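# Stack the upright pallet collar onto the seated one

## Task

Put the pallet collar that is standing upright onto the collar already sitting on the pallet, aligned squarely with it and resting properly on it.

## Robot and tools

Robots: four identical Kinova Gen3 arms named arm1, arm2, arm3 and arm4. Each has seven joints, a five-fingered right hand and a wrist camera (arm1_cam_wrist to arm4_cam_wrist). Two fixed room cameras, cam_high and cam_low, show the whole scene. The arms act independently; one being slow or stopped does not hold the others back.

Frame: one shared scene frame in metres, origin on the floor, +z up. Each arm's foot (base_link) faces along its own +x. Foot positions: arm1 (-0.442, -0.869, 0.838), arm2 (0.227, -0.879, 0.774), arm3 (1.000, -0.062, 0.776), arm4 (-0.902, -0.160, 0.838); the quaternions given turn arm1 and arm2 to face roughly +y, arm3 roughly -x, arm4 roughly +x, slightly turned. Reach is about 1.06 m from the joint 1 axis.

move: the only tool that commands motion. Its top-level keys are arm1, arm2, arm3, arm4 and cameras. Each arm key holds that arm's own object, with "joints" (a map from joint name to an absolute target, not an offset) and optionally "min_time_s" (0.1 to 8 s, the shortest duration for that arm's motions). Arms not named receive nothing new. Arm joint targets are in radians: joint1_rad, joint3_rad, joint5_rad, joint7_rad range -6.283 to 6.283; joint2_rad -2.249 to 2.249; joint4_rad -2.579 to 2.579; joint6_rad -2.099 to 2.099. Done tolerance is 0.01 rad. Signs: joint1 positive turns the arm clockwise seen from above, and at 0 the arm extends along its foot's +x; joint2 at 0 is upright, positive leans forward; joint4 at 0 is a straight elbow, positive bends the same way joint2 leans; joint6 at 0 is a straight wrist, positive bends like joint4; joints 3 and 5 twist the upper arm and forearm; joint7 positive rolls the hand counter-clockwise seen from behind. With joints 1, 3, 5 at 0, joint7 at 1.57 and fingers pointing down ahead of the arm, the palm faces right and the thumb is toward the foot. An arm's joints start and finish together, so the hand may sweep a wide curve; an action lasts at most 15 s. Out-of-range numbers get the call refused; unknown keys make it invalid. After a refusal or a stop, the rest of that reply's motion calls are skipped.

Hand keys (same "joints" map, unitless, -1 to 1 with 0.02 tolerance): hand_little, hand_ring, hand_middle, hand_index, hand_thumb_bend (+1 straight, -1 curled) and hand_thumb_turn (+1 beside the palm, -1 opposite the fingers). Settings, not motions: hand_force_limit (-1 to 1, mapping linearly to about 0 to 10 N at the fingertip, 15 N for thumb motors; starts at 0) and hand_speed (-0.96 to 1; starts at -0.8; full speed from 0.48 up). A motor only moves when its target changes by at least 0.002; it stops at target or when its load reaches the force limit, then locks. For gentle grips use hand_speed -0.94 or lower. To squeeze harder, raise the limit and send a more-closed target. Hand geometry: the hand point sits 0.045 m ahead of the palm, +z along the fingers, +y out of the palm, +x away from the thumb; fingers reach 0.06 to 0.07 m past it. With the thumb opposed, objects roughly 0.035 to 0.065 m thick can be wrapped. A bracket on the little-finger side of the wrist can collide.

cameras (in move or wait): a list of names, ["all"], or [] for none; omitted means all only for a move with no action. A move with no action just reports all states and images.

wait: seconds from 0 to 10; commands nothing while the scene runs. zoom_image: camera plus region [x0, y0, x1, y1] in pixels from the top-left, at most 504 wide and high, only for cameras in the latest images. Room images are 896x504; wrist images are 616x616 fisheye. show_instructions shows the reference pages. finished_scene takes the current scene's number and cannot be undone; the collar must stay seated with no robot help.

Results: a "move" line reports each commanded arm as "done" or its worst status. joint_status words: done, off_target (resting short and perhaps still pushing), time_out (target dropped, holds position), not_followed (a safety check withheld the targets; may retry later), limit_stop_at_motor_heat (resend target). "as last shown" marks arms not in the action; their status reads "not commanded". on_its_own lists uncommanded behaviour. hand_stopped_by gives six words in order little, ring, middle, index, thumb_bend, thumb_turn: moving, target, force, stalled or fault. *_load_n are fingertip loads in N, positive when pushed open; a lost grip shows as loads near 0. Joint velocities in rad/s, "within noise" when still. Joint torques and Flange force (end effector x y z, noisy, "no reading" possible) reveal contacts and carried weight. The "pictures" line gives image order; images can lag the state slightly. Camera calibration (K, distortion, T_world_to_cam) is supplied and is accurate to a few millimetres near image centre.

Avoid: hard contact between arms (including one hand closing on another's fingers), which fails the scene; big impacts that trip a torque fault (a 10 s stop of that arm); joints straying over 5 degrees from plan; pushing objects off the work area or onto the floor; dropping or releasing moving parts; slamming; excess finger force. Arms do not stop on contact, they keep pushing. Long stretched holds or pushing at unreachable poses heat motors: MOTOR HOT appears near 60 °C and at 75 °C the arm sags in an OVER-TEMPERATURE FAULT. Loose objects may occasionally get nudged by outside disturbances.

Each tool is called after "Emit:" as name(argument=value, ...), one argument or row to a line, values as JSON.

Reference images:

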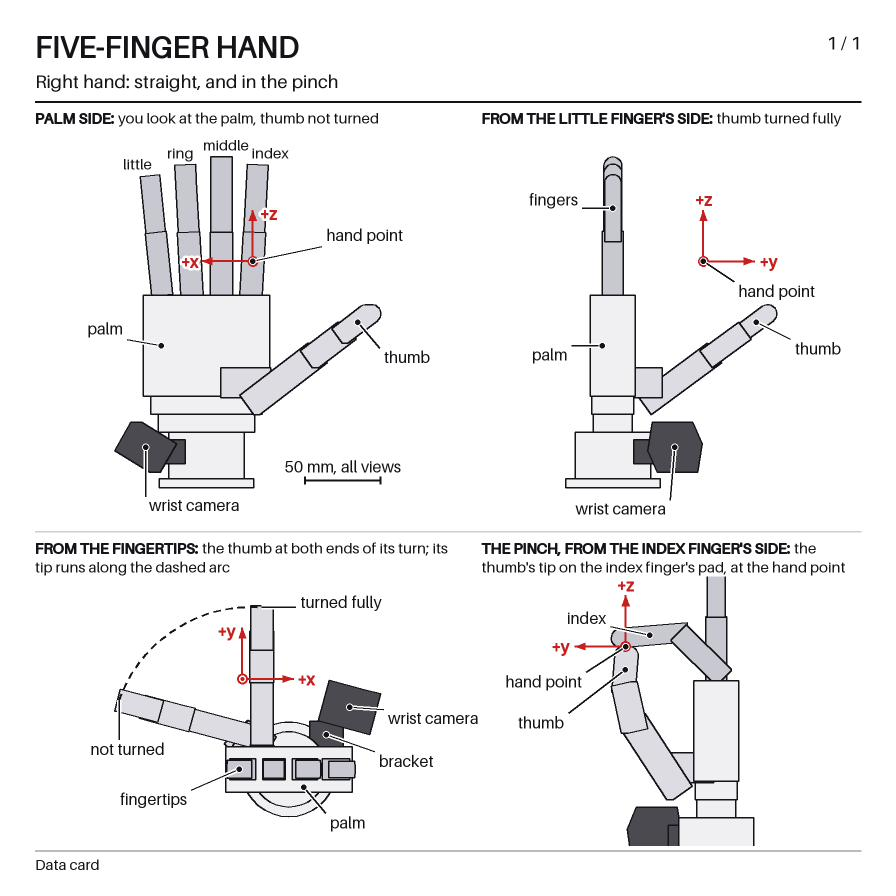

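## Session

Emit:
move(
)

Scene clock: 0.00 s.
Joint torques (N m): no reading
Flange force (N): no reading
Joint velocities: within noise
arm1.joint_positions: joint1_rad=+0.290 joint2_rad=-0.425 joint3_rad=-0.094 joint4_rad=+1.561 joint5_rad=+0.000 joint6_rad=+2.057 joint7_rad=-2.021 hand_little=+1.000 hand_ring=+1.000 hand_middle=+1.000 hand_index=+1.000 hand_thumb_turn=+1.000 hand_thumb_bend=+1.000 hand_force_limit=+0.000 hand_speed=-0.800
arm1.joint_status: not commanded
arm1.hand_stopped_by: target,target,target,target,target,target
arm1.little_load_n: 0.0
arm1.ring_load_n: 0.0
arm1.middle_load_n: 0.0
arm1.index_load_n: 0.0
arm1.thumb_bend_load_n: 0.0
arm1.thumb_turn_load_n: 0.0
arm1.hand: x=-0.4225 y=-0.7195 z=+1.3127 quat_wxyz=(+0.003, +0.403, -0.915, +0.033) (m; scene frame)
arm2.joint_positions: joint1_rad=+0.091 joint2_rad=-0.342 joint3_rad=-0.080 joint4_rad=+1.469 joint5_rad=-0.046 joint6_rad=+1.980 joint7_rad=-1.742 hand_little=+1.000 hand_ring=+1.000 hand_middle=+1.000 hand_index=+1.000 hand_thumb_turn=+1.000 hand_thumb_bend=+1.000 hand_force_limit=+0.000 hand_speed=-0.800
arm2.joint_status: not commanded
arm2.hand_stopped_by: target,target,target,target,target,target
arm2.little_load_n: 0.0
arm2.ring_load_n: 0.0
arm2.middle_load_n: 0.0
arm2.index_load_n: 0.0
arm2.thumb_bend_load_n: 0.0
arm2.thumb_turn_load_n: 0.0
arm2.hand: x=+0.1697 y=-0.6917 z=+1.2715 quat_wxyz=(-0.011, +0.659, -0.752, -0.019) (m; scene frame)
arm3.joint_positions: joint1_rad=+0.468 joint2_rad=-0.433 joint3_rad=-0.044 joint4_rad=+1.432 joint5_rad=-0.065 joint6_rad=+2.000 joint7_rad=-1.837 hand_little=+1.000 hand_ring=+1.000 hand_middle=+1.000 hand_index=+1.000 hand_thumb_turn=+1.000 hand_thumb_bend=+1.000 hand_force_limit=+0.000 hand_speed=-0.800
arm3.joint_status: not commanded
arm3.hand_stopped_by: target,target,target,target,target,target
arm3.little_load_n: 0.0
arm3.ring_load_n: 0.0
arm3.middle_load_n: 0.0
arm3.index_load_n: 0.0
arm3.thumb_bend_load_n: 0.0
arm3.thumb_turn_load_n: 0.0
arm3.hand: x=+0.8142 y=-0.0747 z=+1.3014 quat_wxyz=(-0.022, -0.974, +0.215, +0.068) (m; scene frame)
arm4.joint_positions: joint1_rad=-0.304 joint2_rad=-0.460 joint3_rad=-0.116 joint4_rad=+1.503 joint5_rad=-0.030 joint6_rad=+1.928 joint7_rad=-1.949 hand_little=+1.000 hand_ring=+1.000 hand_middle=+1.000 hand_index=+1.000 hand_thumb_turn=+1.000 hand_thumb_bend=+1.000 hand_force_limit=+0.000 hand_speed=-0.800
arm4.joint_status: not commanded
arm4.hand_stopped_by: target,target,target,target,target,target
arm4.little_load_n: 0.0
arm4.ring_load_n: 0.0
arm4.middle_load_n: 0.0
arm4.index_load_n: 0.0
arm4.thumb_bend_load_n: 0.0
arm4.thumb_turn_load_n: 0.0
arm4.hand: x=-0.7194 y=-0.0979 z=+1.3478 quat_wxyz=(-0.085, -0.124, -0.989, -0.007) (m; scene frame)
pictures: arm1_cam_wrist, arm2_cam_wrist, arm3_cam_wrist, arm4_cam_wrist, cam_high, cam_low

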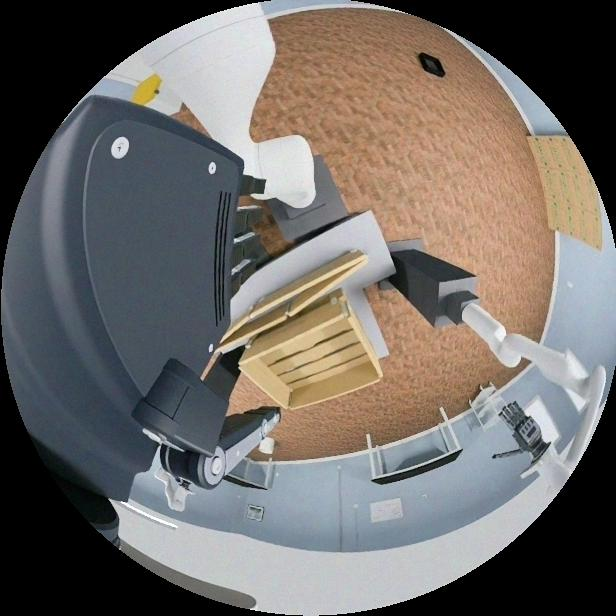

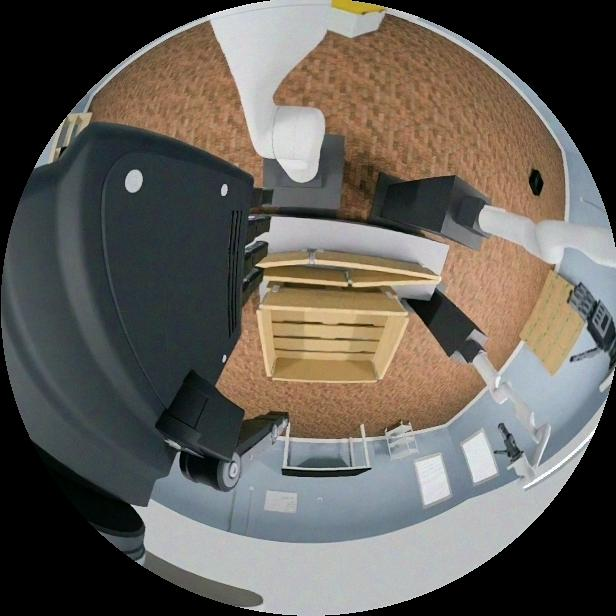

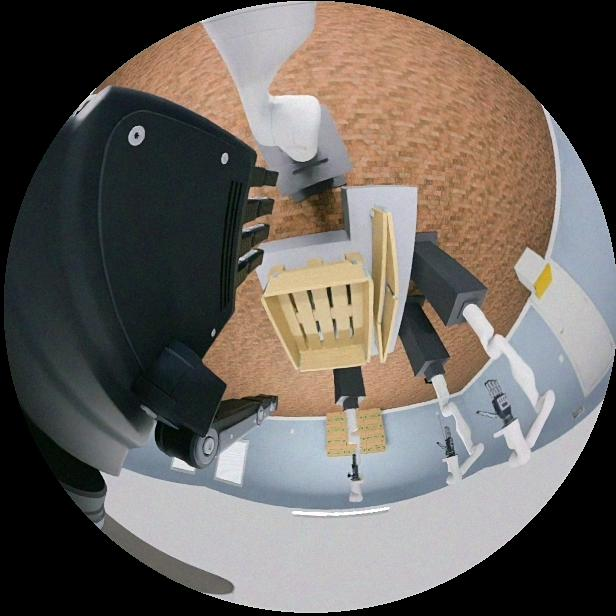

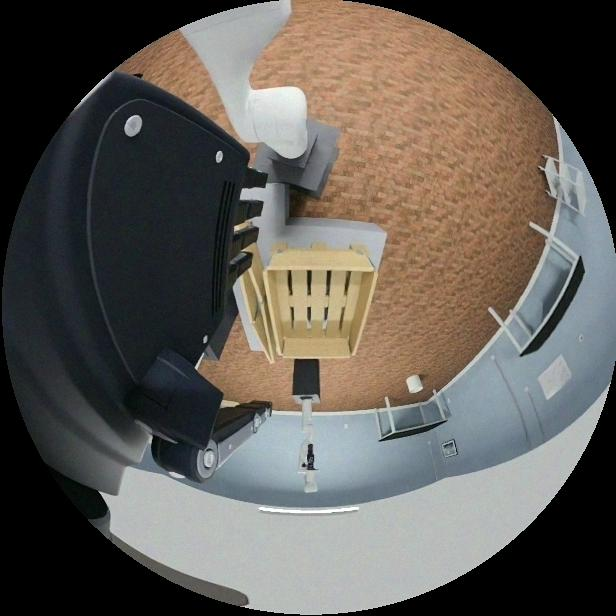

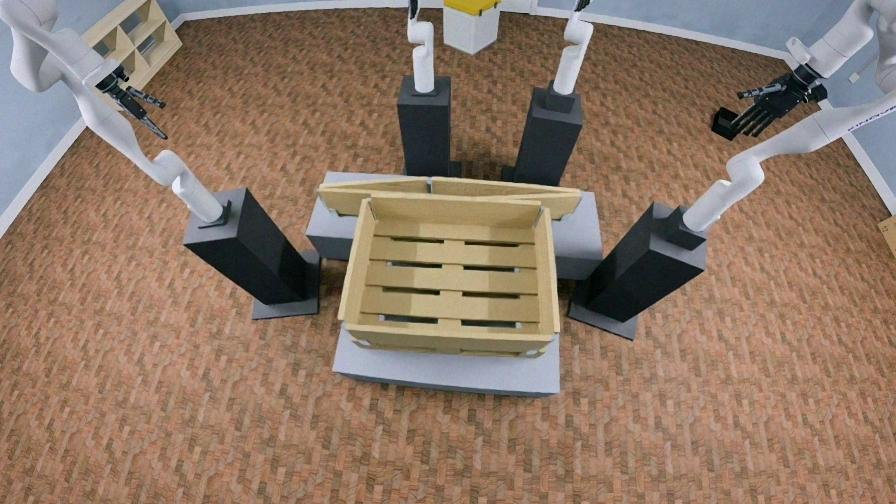

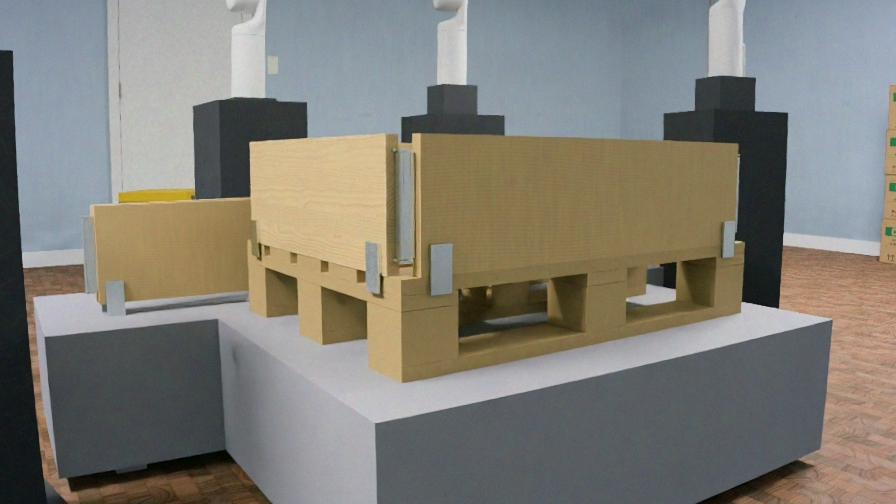

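Emit:
zoom_image(
  camera="cam_high",
  region=[300, 150, 620, 330],
)

Emit:
zoom_image(
  camera="cam_low",
  region=[30, 100, 480, 420],
)

Emit:
zoom_image(
  camera="arm2_cam_wrist",
  region=[230, 220, 470, 400],
)

Emit:
zoom_image(
  camera="arm3_cam_wrist",
  region=[250, 180, 430, 380],
)

Scaled by 1.575 from the camera's 896x504 image, which has a finer 1280x720 frame.

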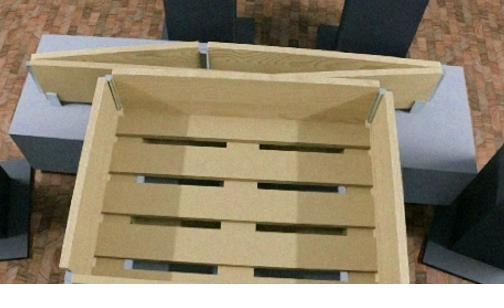

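Scaled by 1.120 from the camera's 896x504 image, which has a finer 1280x720 frame.

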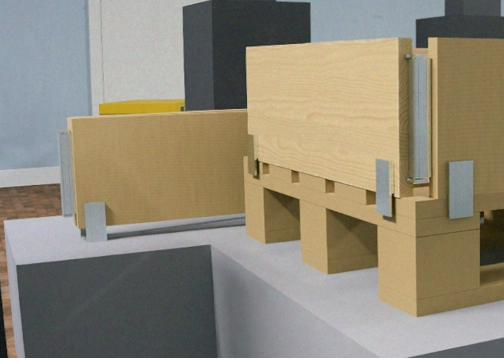

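Scaled by 2.100 from the camera's 616x616 image, which has a finer 880x880 frame.

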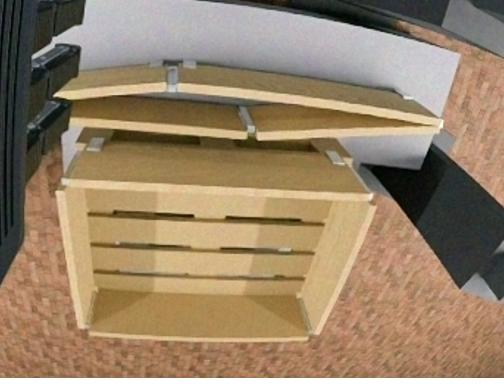

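Scaled by 2.520 from the camera's 616x616 image, which has a finer 880x880 frame.

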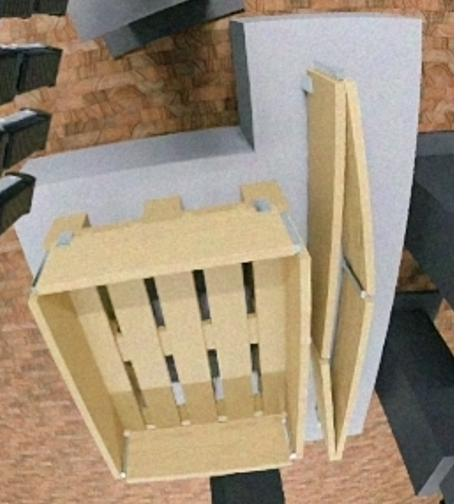

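Emit:
zoom_image(
  camera="cam_high",
  region=[310, 165, 450, 245],
)

Emit:
zoom_image(
  camera="cam_high",
  region=[450, 165, 610, 255],
)

Emit:
zoom_image(
  camera="cam_high",
  region=[320, 290, 460, 400],
)

Emit:
zoom_image(
  camera="cam_high",
  region=[450, 290, 590, 400],
)

Emit:
zoom_image(
  camera="cam_low",
  region=[340, 120, 480, 320],
)

Emit:
zoom_image(
  camera="cam_low",
  region=[30, 180, 280, 350],
)

Emit:
zoom_image(
  camera="arm2_cam_wrist",
  region=[240, 235, 360, 335],
)

Emit:
zoom_image(
  camera="arm2_cam_wrist",
  region=[340, 235, 460, 335],
)

Scaled by 3.600 from the camera's 896x504 image, which has a finer 1280x720 frame.

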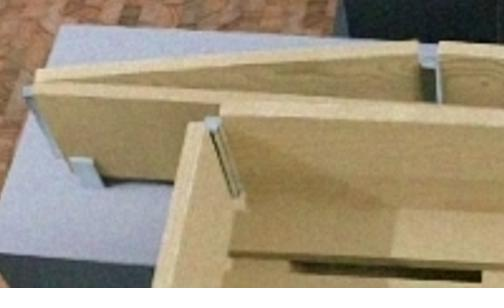

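Scaled by 3.150 from the camera's 896x504 image, which has a finer 1280x720 frame.

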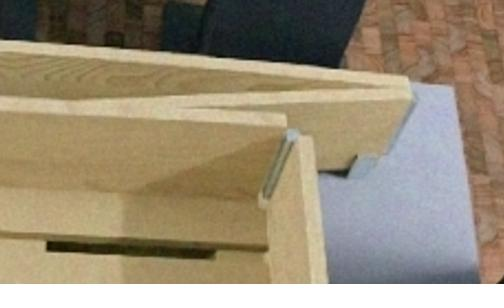

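Scaled by 3.600 from the camera's 896x504 image, which has a finer 1280x720 frame.

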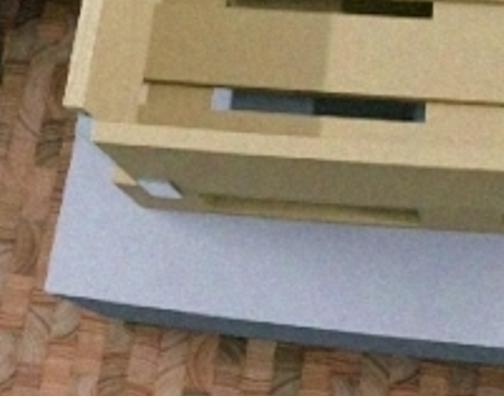

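Scaled by 3.600 from the camera's 896x504 image, which has a finer 1280x720 frame.

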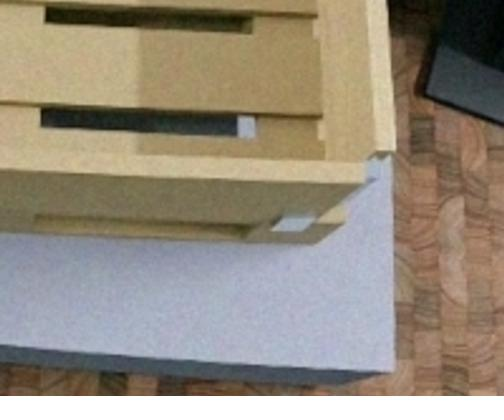

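Scaled by 2.520 from the camera's 896x504 image, which has a finer 1280x720 frame.

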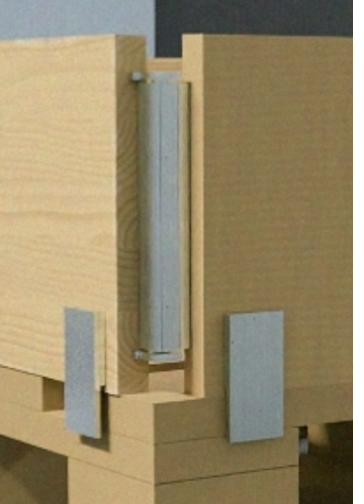

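Scaled by 2.016 from the camera's 896x504 image, which has a finer 1280x720 frame.

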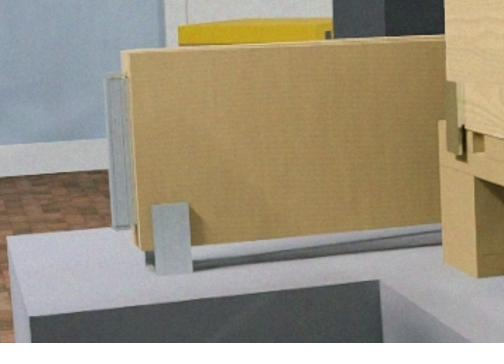

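Scaled by 4.200 from the camera's 616x616 image, which has a finer 880x880 frame.

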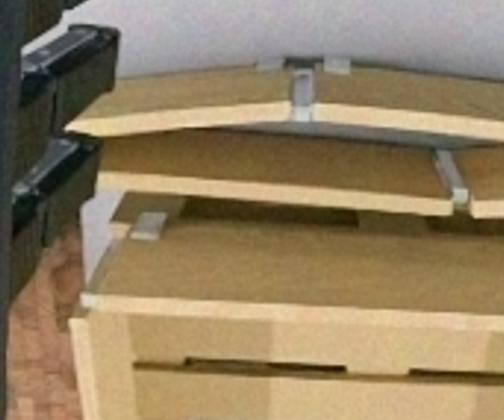

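Scaled by 4.200 from the camera's 616x616 image, which has a finer 880x880 frame.

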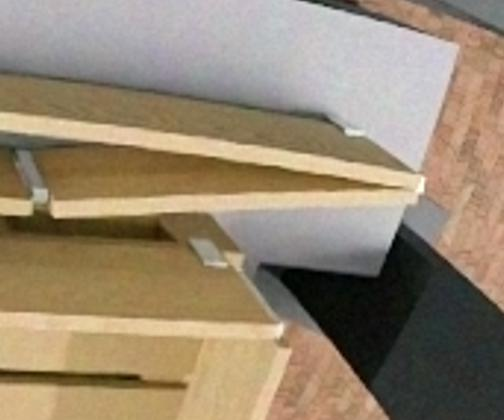

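Emit:
move(
  arm2={"joints":{"joint1_rad":-0.436,"joint2_rad":1.1286,"joint3_rad":0,"joint4_rad":2.1096,"joint5_rad":0,"joint6_rad":-0.0966,"joint7_rad":-3.594,"hand_thumb_turn":-1,"hand_speed":0.2}},
  cameras=["arm2_cam_wrist","cam_high"],
)

Scene clock: 39.40 s.
Joint torques (N m): arm1=[0.84 0.84 1.01 -7.28 0.03 0.43 -0.02] | arm2=[0.3 -17.28 1.55 -0.93 0.27 0.12 0] | arm3=[2.02 -0.65 -0.43 -7.24 -0.01 -0.19 0.25] | arm4=[0.73 -0.81 -0.12 -6.71 0.06 -0.5 -0.16]
Flange force (N): arm1=[1.1 2.2 1.8] | arm2=[-1.4 -5.7 0.0] | arm3=[-3.6 -1.2 -1.0] | arm4=[-5.3 -0.4 -4.6]
move: arm2 done
Joint velocities: within noise
arm1, arm3, arm4: as last shown
arm2.joint_positions: joint1_rad=-0.436 joint2_rad=+1.129 joint3_rad=+0.000 joint4_rad=+2.110 joint5_rad=+0.000 joint6_rad=-0.097 joint7_rad=-3.594 hand_little=+1.000 hand_ring=+1.000 hand_middle=+1.000 hand_index=+1.000 hand_thumb_turn=-1.000 hand_thumb_bend=+1.000 hand_force_limit=+0.000 hand_speed=+0.200
arm2.joint_status: all done
arm2.hand_stopped_by: target,target,target,target,target,target
arm2.little_load_n: 0.0
arm2.ring_load_n: 0.0
arm2.middle_load_n: 0.0
arm2.index_load_n: 0.0
arm2.thumb_bend_load_n: -0.5
arm2.thumb_turn_load_n: 0.0
arm2.hand: x=+0.1214 y=-0.4930 z=+0.6064 quat_wxyz=(-0.004, +0.009, -1.000, -0.005) (m; scene frame)
arm3.index_load_n: -0.5
arm3.thumb_bend_load_n: -0.5
arm4.thumb_bend_load_n: -0.5
pictures: arm2_cam_wrist, cam_high
camera_calibration:
arm2_cam_wrist: T_world_to_cam=[[-0.243838, 0.969576, -0.0215665, 0.532265], [0.837959, 0.221829, 0.498614, -0.285223], [0.488228, 0.103509, -0.866556, 0.628259], [0, 0, 0, 1]] pos_world=[0.0620582, -0.517832, 0.698116]

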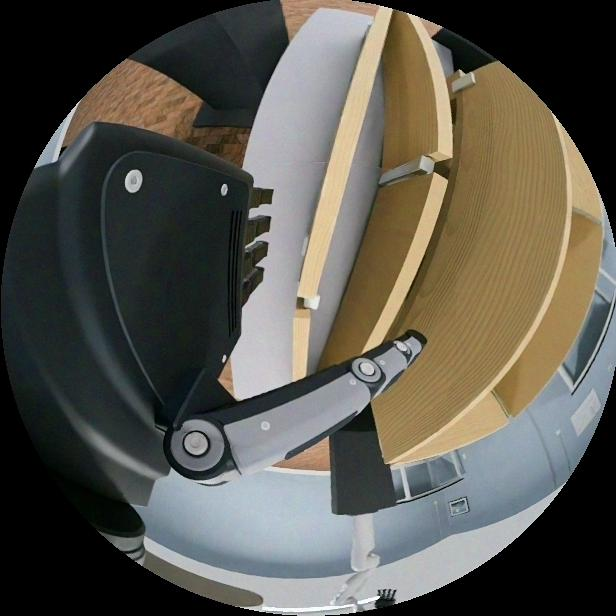

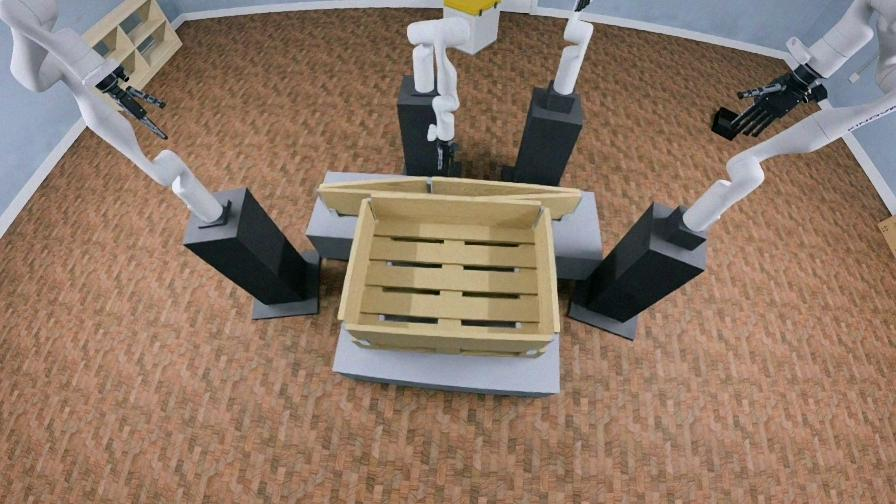

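Emit:
zoom_image(
  camera="arm2_cam_wrist",
  region=[230, 130, 480, 380],
)

Scaled by 2.016 from the camera's 616x616 image, which has a finer 880x880 frame.

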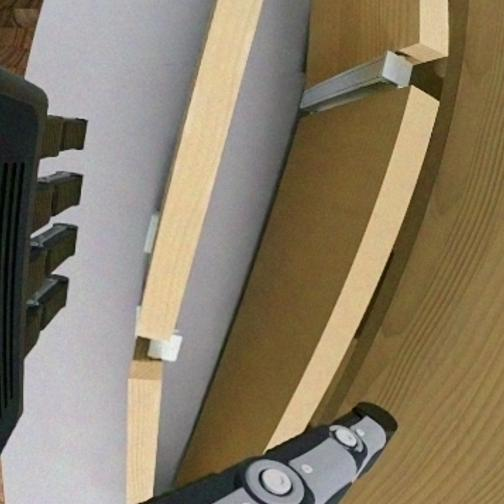

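Emit:
move(
  arm2={"joints":{"joint1_rad":-0.436,"joint2_rad":1.4687,"joint3_rad":0,"joint4_rad":1.893,"joint5_rad":0,"joint6_rad":-0.2201,"joint7_rad":-3.594},"min_time_s":2},
  cameras=["arm2_cam_wrist","cam_low"],
)

Scene clock: 44.83 s.
Joint torques (N m): arm1=[0.86 0.85 1.01 -7.23 0.02 0.39 -0.02] | arm2=[0.32 -18.06 1.61 0.12 0.24 0.12 -0.01] | arm3=[1.93 -0.67 -0.35 -7.19 0.01 -0.21 0.24] | arm4=[0.76 -0.81 -0.15 -6.71 0.05 -0.52 -0.21]
Flange force (N): arm1=[1.1 2.2 1.5] | arm2=[-1.1 -5.4 -1.8] | arm3=[-3.6 -0.8 -1.3] | arm4=[-5.4 -0.7 -4.6]
move: arm2 done
Joint velocities: within noise
arm1, arm3, arm4: as last shown
arm2.joint_positions: joint1_rad=-0.436 joint2_rad=+1.469 joint3_rad=+0.000 joint4_rad=+1.893 joint5_rad=+0.000 joint6_rad=-0.220 joint7_rad=-3.594 hand_little=+1.000 hand_ring=+1.000 hand_middle=+1.000 hand_index=+1.000 hand_thumb_turn=-1.000 hand_thumb_bend=+1.000 hand_force_limit=+0.000 hand_speed=+0.200
arm2.joint_status: all done
arm2.hand_stopped_by: target,target,target,target,target,target
arm2.little_load_n: 0.0
arm2.ring_load_n: 0.0
arm2.middle_load_n: 0.0
arm2.index_load_n: 0.0
arm2.thumb_bend_load_n: 0.0
arm2.thumb_turn_load_n: 0.0
arm2.hand: x=+0.1226 y=-0.4917 z=+0.4754 quat_wxyz=(-0.004, +0.009, -1.000, -0.005) (m; scene frame)
arm3.little_load_n: -0.5
arm3.index_load_n: 0.0
arm3.thumb_bend_load_n: 0.0
arm4.thumb_bend_load_n: 0.0
pictures: arm2_cam_wrist, cam_low
camera_calibration:
arm2_cam_wrist: T_world_to_cam=[[-0.243838, 0.969576, -0.0215665, 0.52847], [0.837959, 0.221829, 0.498614, -0.221148], [0.488228, 0.103509, -0.866556, 0.513933], [0, 0, 0, 1]] pos_world=[0.0632582, -0.516532, 0.567016]

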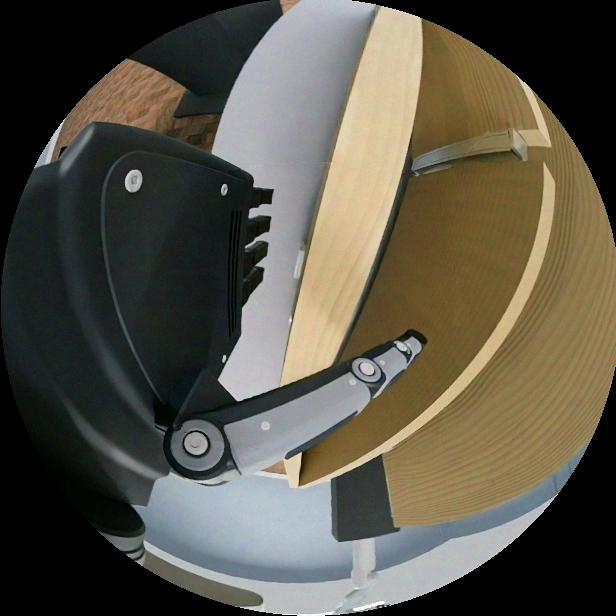

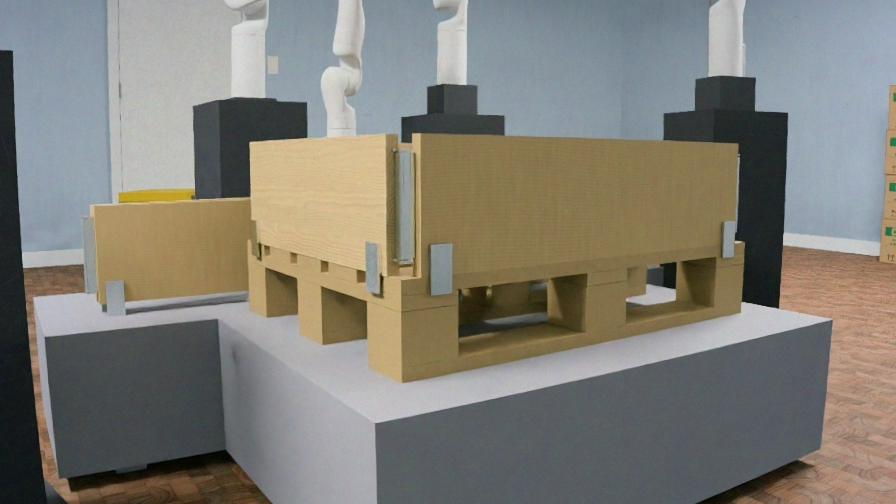

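Emit:
move(
  arm2={"joints":{"joint1_rad":-0.4127,"joint2_rad":1.4582,"joint3_rad":0,"joint4_rad":1.8276,"joint5_rad":0,"joint6_rad":-0.1442,"joint7_rad":-3.5705,"hand_thumb_bend":0.0,"hand_speed":0.0},"min_time_s":2},
  cameras=["arm2_cam_wrist"],
)

Emit:
move(
  arm2={"joints":{"hand_thumb_bend":-0.8,"hand_speed":-0.88,"hand_force_limit":0.3}},
  cameras=["arm2_cam_wrist"],
)

Scene clock: 48.30 s.
Joint torques (N m): arm1=[0.89 0.86 1.02 -7.28 0.01 0.4 -0.02] | arm2=[0.34 -18.64 1.59 -0.53 0.27 0.11 0] | arm3=[1.96 -0.72 -0.32 -7.21 0.01 -0.25 0.2] | arm4=[0.74 -0.8 -0.14 -6.74 0.08 -0.49 -0.18]
Flange force (N): arm1=[1.2 2.2 1.7] | arm2=[-1.1 -5.5 -1.9] | arm3=[-3.6 -0.8 -1.4] | arm4=[-5.3 -0.6 -4.4]
move: arm2 done
Joint velocities: within noise
arm1, arm3, arm4: as last shown
arm2.joint_positions: joint1_rad=-0.413 joint2_rad=+1.458 joint3_rad=+0.000 joint4_rad=+1.828 joint5_rad=+0.000 joint6_rad=-0.144 joint7_rad=-3.570 hand_little=+1.000 hand_ring=+1.000 hand_middle=+1.000 hand_index=+1.000 hand_thumb_turn=-1.000 hand_thumb_bend=+0.000 hand_force_limit=+0.000 hand_speed=+0.000
arm2.joint_status: all done
arm2.hand_stopped_by: target,target,target,target,target,target
arm2.little_load_n: 0.0
arm2.ring_load_n: 0.0
arm2.middle_load_n: 0.0
arm2.index_load_n: 0.0
arm2.thumb_bend_load_n: -0.5
arm2.thumb_turn_load_n: 0.0
arm2.hand: x=+0.1201 y=-0.4679 z=+0.4757 quat_wxyz=(-0.004, +0.010, -1.000, -0.005) (m; scene frame)
arm3.little_load_n: 0.0
arm4.index_load_n: -0.5
pictures: arm2_cam_wrist
camera_calibration:
arm2_cam_wrist: T_world_to_cam=[[-0.244002, 0.969533, -0.0216623, 0.504859], [0.837912, 0.222018, 0.49861, -0.224469], [0.488228, 0.103511, -0.866556, 0.512902], [0, 0, 0, 1]] pos_world=[0.0608591, -0.492732, 0.567317]

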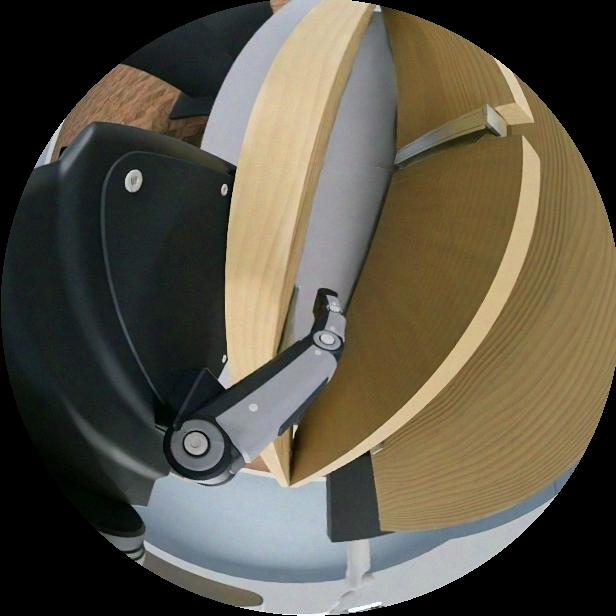

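Scene clock: 51.73 s.
Joint torques (N m): arm1=[0.8 0.84 0.99 -7.26 0.01 0.39 -0.03] | arm2=[-0.09 -18.5 1.13 0.41 0.45 0.65 0.18] | arm3=[1.99 -0.68 -0.39 -7.22 0.04 -0.2 0.31] | arm4=[0.72 -0.78 -0.22 -6.7 0.06 -0.5 -0.21]
Flange force (N): arm1=[1.1 2.1 1.6] | arm2=[-1.4 -4.3 0.0] | arm3=[-3.5 -0.8 -1.1] | arm4=[-5.4 -0.9 -4.5]
move: arm2 off_target
Joint velocities: within noise
arm1, arm3, arm4: as last shown
arm2.joint_positions: joint1_rad=-0.413 joint2_rad=+1.458 joint3_rad=+0.000 joint4_rad=+1.828 joint5_rad=+0.000 joint6_rad=-0.144 joint7_rad=-3.570 hand_little=+1.000 hand_ring=+1.000 hand_middle=+1.000 hand_index=+1.000 hand_thumb_turn=-1.000 hand_thumb_bend=-0.353 hand_force_limit=+0.300 hand_speed=-0.880
arm2.joint_status: hand_thumb_bend off_target (ended at -0.353, target -0.800); the others done
arm2.hand_stopped_by: target,target,target,target,force,target
arm2.little_load_n: 0.0
arm2.ring_load_n: 0.0
arm2.middle_load_n: 0.0
arm2.index_load_n: 0.0
arm2.thumb_bend_load_n: 10.0
arm2.thumb_turn_load_n: 1.0
arm2.hand: x=+0.1202 y=-0.4679 z=+0.4757 quat_wxyz=(-0.004, +0.010, -1.000, -0.005) (m; scene frame)
arm4.index_load_n: 0.0
pictures: arm2_cam_wrist
camera_calibration:
arm2_cam_wrist: T_world_to_cam=[[-0.244002, 0.969533, -0.0216623, 0.504859], [0.837912, 0.222018, 0.49861, -0.224469], [0.488228, 0.103511, -0.866556, 0.512902], [0, 0, 0, 1]] pos_world=[0.0608591, -0.492732, 0.567317]

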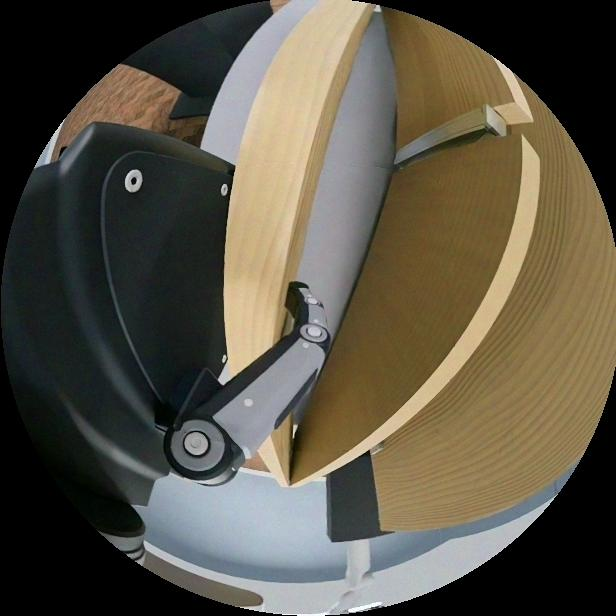

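Emit:
move(
  arm2={"joints":{"hand_thumb_bend":-0.9,"hand_speed":-0.9,"hand_force_limit":0.8}},
)

Scene clock: 53.23 s.
Joint torques (N m): arm1=[0.9 0.87 1.01 -7.3 0.02 0.39 0] | arm2=[-0.22 -18.42 1.01 0.69 0.56 0.81 0.25] | arm3=[1.93 -0.68 -0.41 -7.18 -0.01 -0.19 0.26] | arm4=[0.79 -0.77 -0.15 -6.71 0.09 -0.5 -0.19]
Flange force (N): arm1=[1.2 2.2 1.8] | arm2=[-1.4 -3.9 0.4] | arm3=[-3.7 -1.0 -1.3] | arm4=[-5.2 -0.7 -4.5]
move: arm2 off_target
Joint velocities: within noise
arm1, arm3, arm4: as last shown
arm2.joint_positions: joint1_rad=-0.413 joint2_rad=+1.458 joint3_rad=+0.000 joint4_rad=+1.828 joint5_rad=+0.000 joint6_rad=-0.144 joint7_rad=-3.570 hand_little=+1.000 hand_ring=+1.000 hand_middle=+1.000 hand_index=+1.000 hand_thumb_turn=-1.000 hand_thumb_bend=-0.362 hand_force_limit=+0.800 hand_speed=-0.900
arm2.joint_status: hand_thumb_bend off_target (ended at -0.362, target -0.900); the others done
arm2.hand_stopped_by: target,target,target,target,force,target
arm2.little_load_n: 0.0
arm2.ring_load_n: 0.0
arm2.middle_load_n: 0.0
arm2.index_load_n: 0.0
arm2.thumb_bend_load_n: 13.0
arm2.thumb_turn_load_n: 1.5
arm2.hand: x=+0.1201 y=-0.4679 z=+0.4757 quat_wxyz=(-0.004, +0.010, -1.000, -0.005) (m; scene frame)
pictures: none

Emit:
move(
  arm2={"joints":{"joint1_rad":-0.4789,"joint2_rad":1.4836,"joint3_rad":0,"joint4_rad":1.956,"joint5_rad":0,"joint6_rad":-0.298,"joint7_rad":-3.6367},"min_time_s":3},
  cameras=["arm2_cam_wrist","cam_high"],
)

Scene clock: 57.40 s.
Joint torques (N m): arm1=[0.86 0.87 1.01 -7.28 0.03 0.43 -0.04] | arm2=[-1.63 -17.66 -1.07 3.6 1.14 1.56 0.51] | arm3=[1.95 -0.74 -0.38 -7.1 0.05 -0.17 0.26] | arm4=[0.78 -0.77 -0.12 -6.71 0.05 -0.52 -0.21]
Flange force (N): arm1=[1.1 2.1 1.8] | arm2=[-3.9 -1.0 5.1] | arm3=[-3.9 -0.8 -1.6] | arm4=[-5.2 -0.7 -4.6]
move: arm2 done
Joint velocities: within noise
arm1, arm3, arm4: as last shown
arm1.ring_load_n: -0.5
arm2.joint_positions: joint1_rad=-0.479 joint2_rad=+1.484 joint3_rad=+0.000 joint4_rad=+1.956 joint5_rad=+0.000 joint6_rad=-0.298 joint7_rad=-3.637 hand_little=+1.000 hand_ring=+1.000 hand_middle=+1.000 hand_index=+1.000 hand_thumb_turn=-1.000 hand_thumb_bend=-0.359 hand_force_limit=+0.800 hand_speed=-0.900
arm2.joint_status: all done
arm2.hand_stopped_by: target,target,target,target,force,target
arm2.little_load_n: 0.0
arm2.ring_load_n: 0.0
arm2.middle_load_n: 0.0
arm2.index_load_n: 0.0
arm2.thumb_bend_load_n: 20.0
arm2.thumb_turn_load_n: 5.0
arm2.hand: x=+0.1202 y=-0.5179 z=+0.4751 quat_wxyz=(-0.004, +0.010, -1.000, -0.005) (m; scene frame)
arm3.thumb_bend_load_n: -0.5
pictures: arm2_cam_wrist, cam_high
camera_calibration:
arm2_cam_wrist: T_world_to_cam=[[-0.244142, 0.969499, -0.0216046, 0.553379], [0.837919, 0.222117, 0.498554, -0.213011], [0.488146, 0.103615, -0.866589, 0.517735], [0, 0, 0, 1]] pos_world=[0.0608592, -0.542832, 0.566817]

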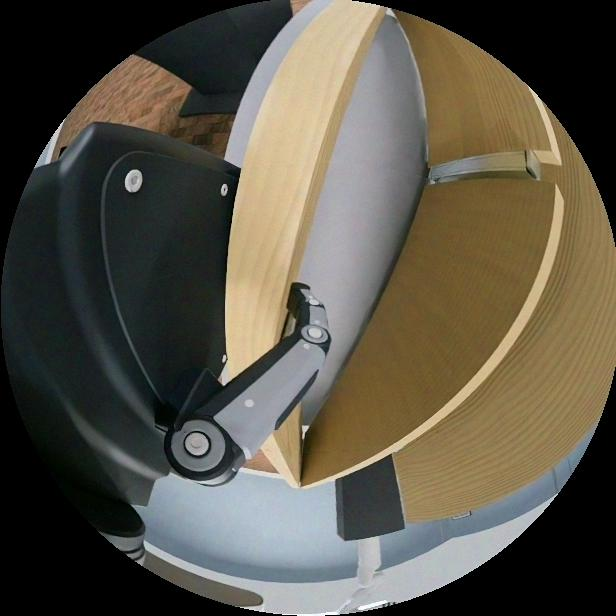

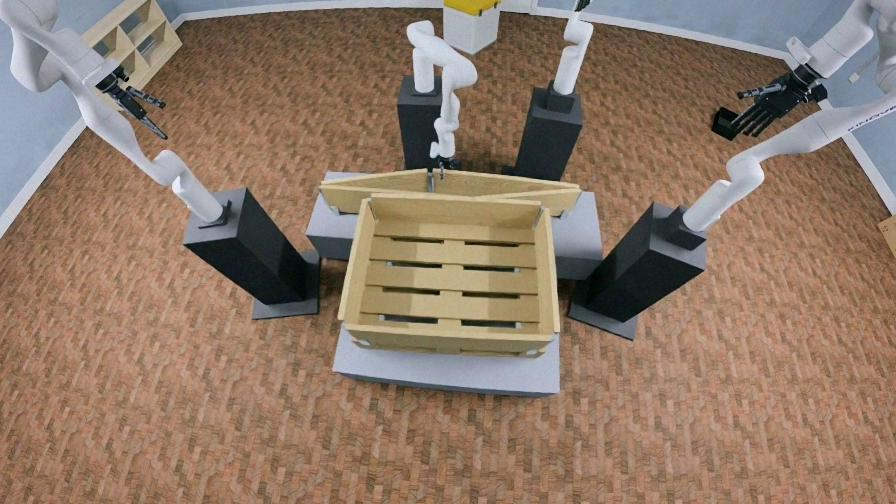

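Emit:
move(
  arm2={"joints":{"joint1_rad":-0.5792,"joint2_rad":1.517,"joint3_rad":0,"joint4_rad":2.0488,"joint5_rad":0,"joint6_rad":-0.4242,"joint7_rad":-3.877},"min_time_s":3},
  cameras=["arm2_cam_wrist","cam_high","arm3_cam_wrist","arm4_cam_wrist"],
)

Emit:
zoom_image(
  camera="cam_high",
  region=[310, 150, 450, 230],
)

Emit:
zoom_image(
  camera="cam_high",
  region=[460, 150, 600, 230],
)

Scene clock: 61.73 s.
Joint torques (N m): arm1=[0.87 0.86 1.03 -7.3 0.03 0.38 -0.02] | arm2=[1.87 -16.37 0.82 4.39 -1.04 1.4 -1.78] | arm3=[1.91 -0.65 -0.35 -7.17 0.05 -0.18 0.2] | arm4=[0.75 -0.85 -0.19 -6.75 0.11 -0.53 -0.2]
Flange force (N): arm1=[1.2 2.3 1.8] | arm2=[-1.1 -3.0 3.8] | arm3=[-3.6 -0.9 -1.2] | arm4=[-5.4 -0.7 -4.5]
move: arm2 done
Joint velocities: within noise
arm1, arm3, arm4: as last shown
arm1.ring_load_n: 0.0
arm2.joint_positions: joint1_rad=-0.579 joint2_rad=+1.517 joint3_rad=+0.000 joint4_rad=+2.049 joint5_rad=+0.000 joint6_rad=-0.424 joint7_rad=-3.877 hand_little=+1.000 hand_ring=+1.000 hand_middle=+1.000 hand_index=+1.000 hand_thumb_turn=-1.000 hand_thumb_bend=-0.358 hand_force_limit=+0.800 hand_speed=-0.900
arm2.joint_status: all done
arm2.hand_stopped_by: target,target,target,target,force,target
arm2.little_load_n: 0.0
arm2.ring_load_n: 0.0
arm2.middle_load_n: 0.0
arm2.index_load_n: 0.0
arm2.thumb_bend_load_n: 25.5
arm2.thumb_turn_load_n: 0.0
arm2.hand: x=+0.1202 y=-0.5676 z=+0.4746 quat_wxyz=(-0.004, -0.060, -0.998, -0.005) (m; scene frame)
arm3.thumb_bend_load_n: 0.0
pictures: arm2_cam_wrist, arm3_cam_wrist, arm4_cam_wrist, cam_high
camera_calibration:
arm2_cam_wrist: T_world_to_cam=[[-0.106411, 0.994117, -0.0201997, 0.598236], [0.861344, 0.10231, 0.497614, -0.272031], [0.496754, 0.0355526, -0.867163, 0.483024], [0, 0, 0, 1]] pos_world=[0.0580271, -0.584058, 0.566311]

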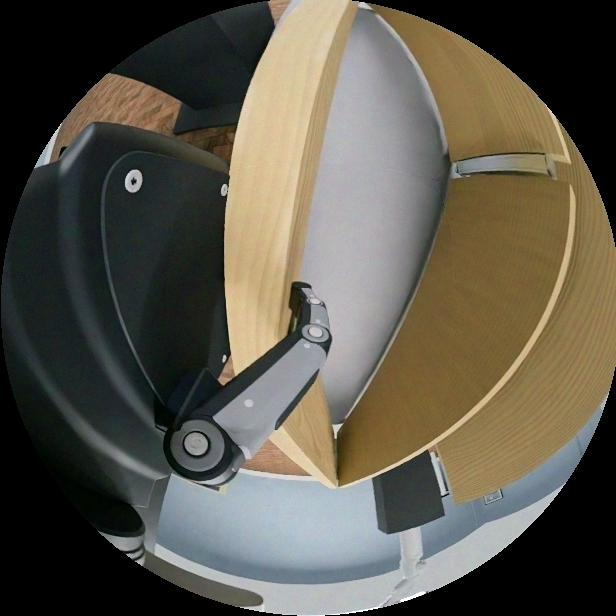

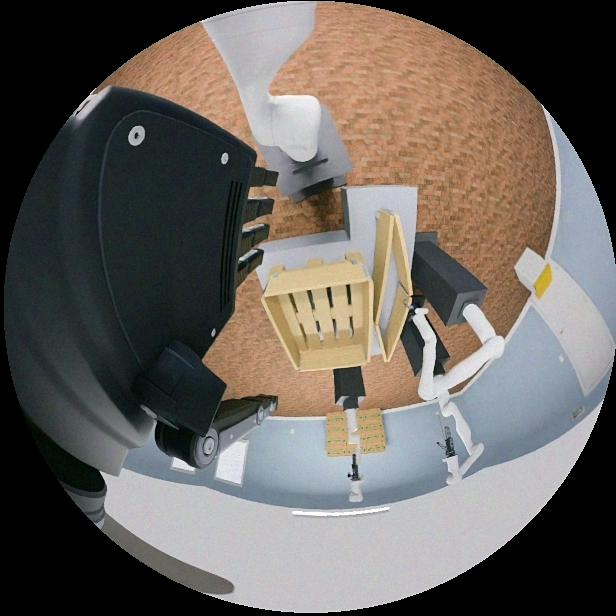

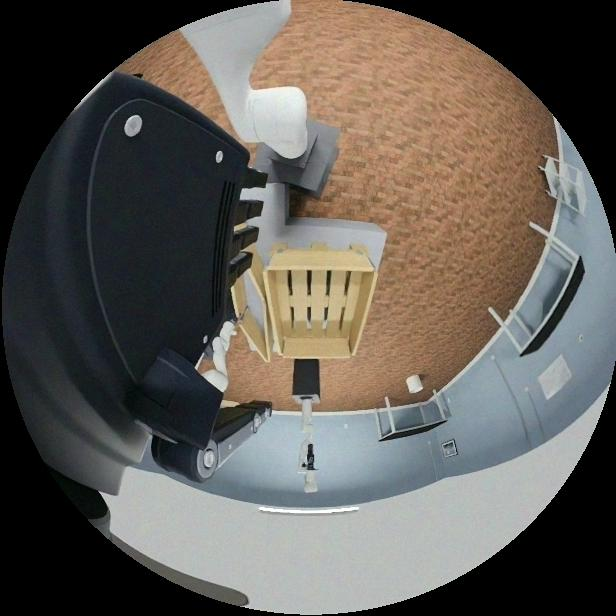

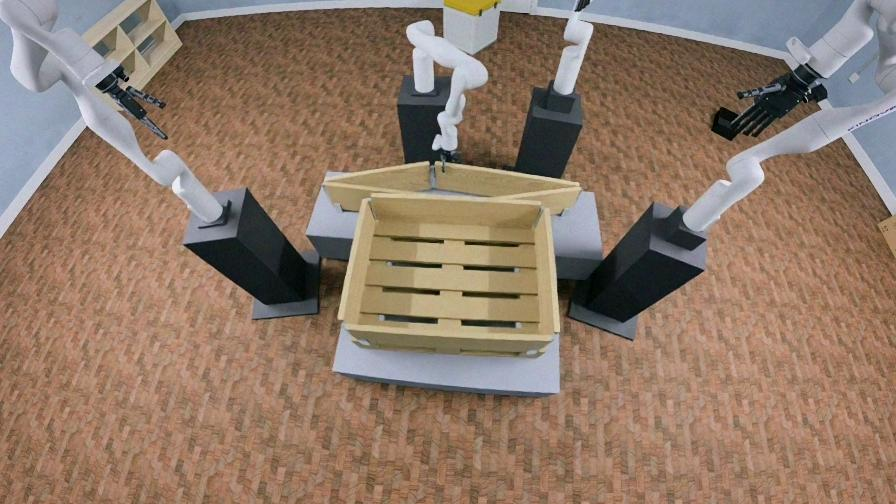

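Scaled by 3.600 from the camera's 896x504 image, which has a finer 1280x720 frame.

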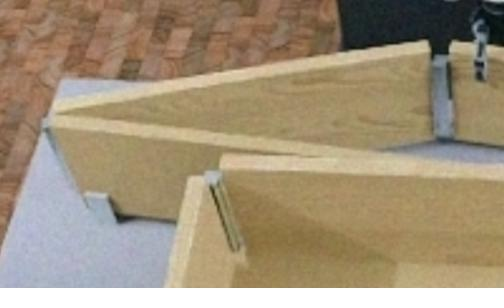

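Scaled by 3.600 from the camera's 896x504 image, which has a finer 1280x720 frame.

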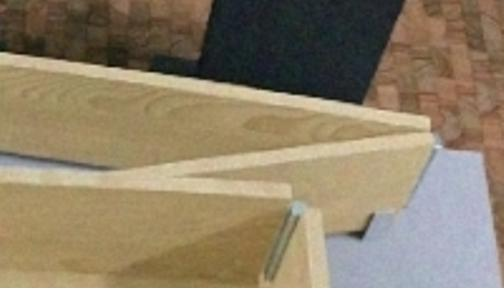

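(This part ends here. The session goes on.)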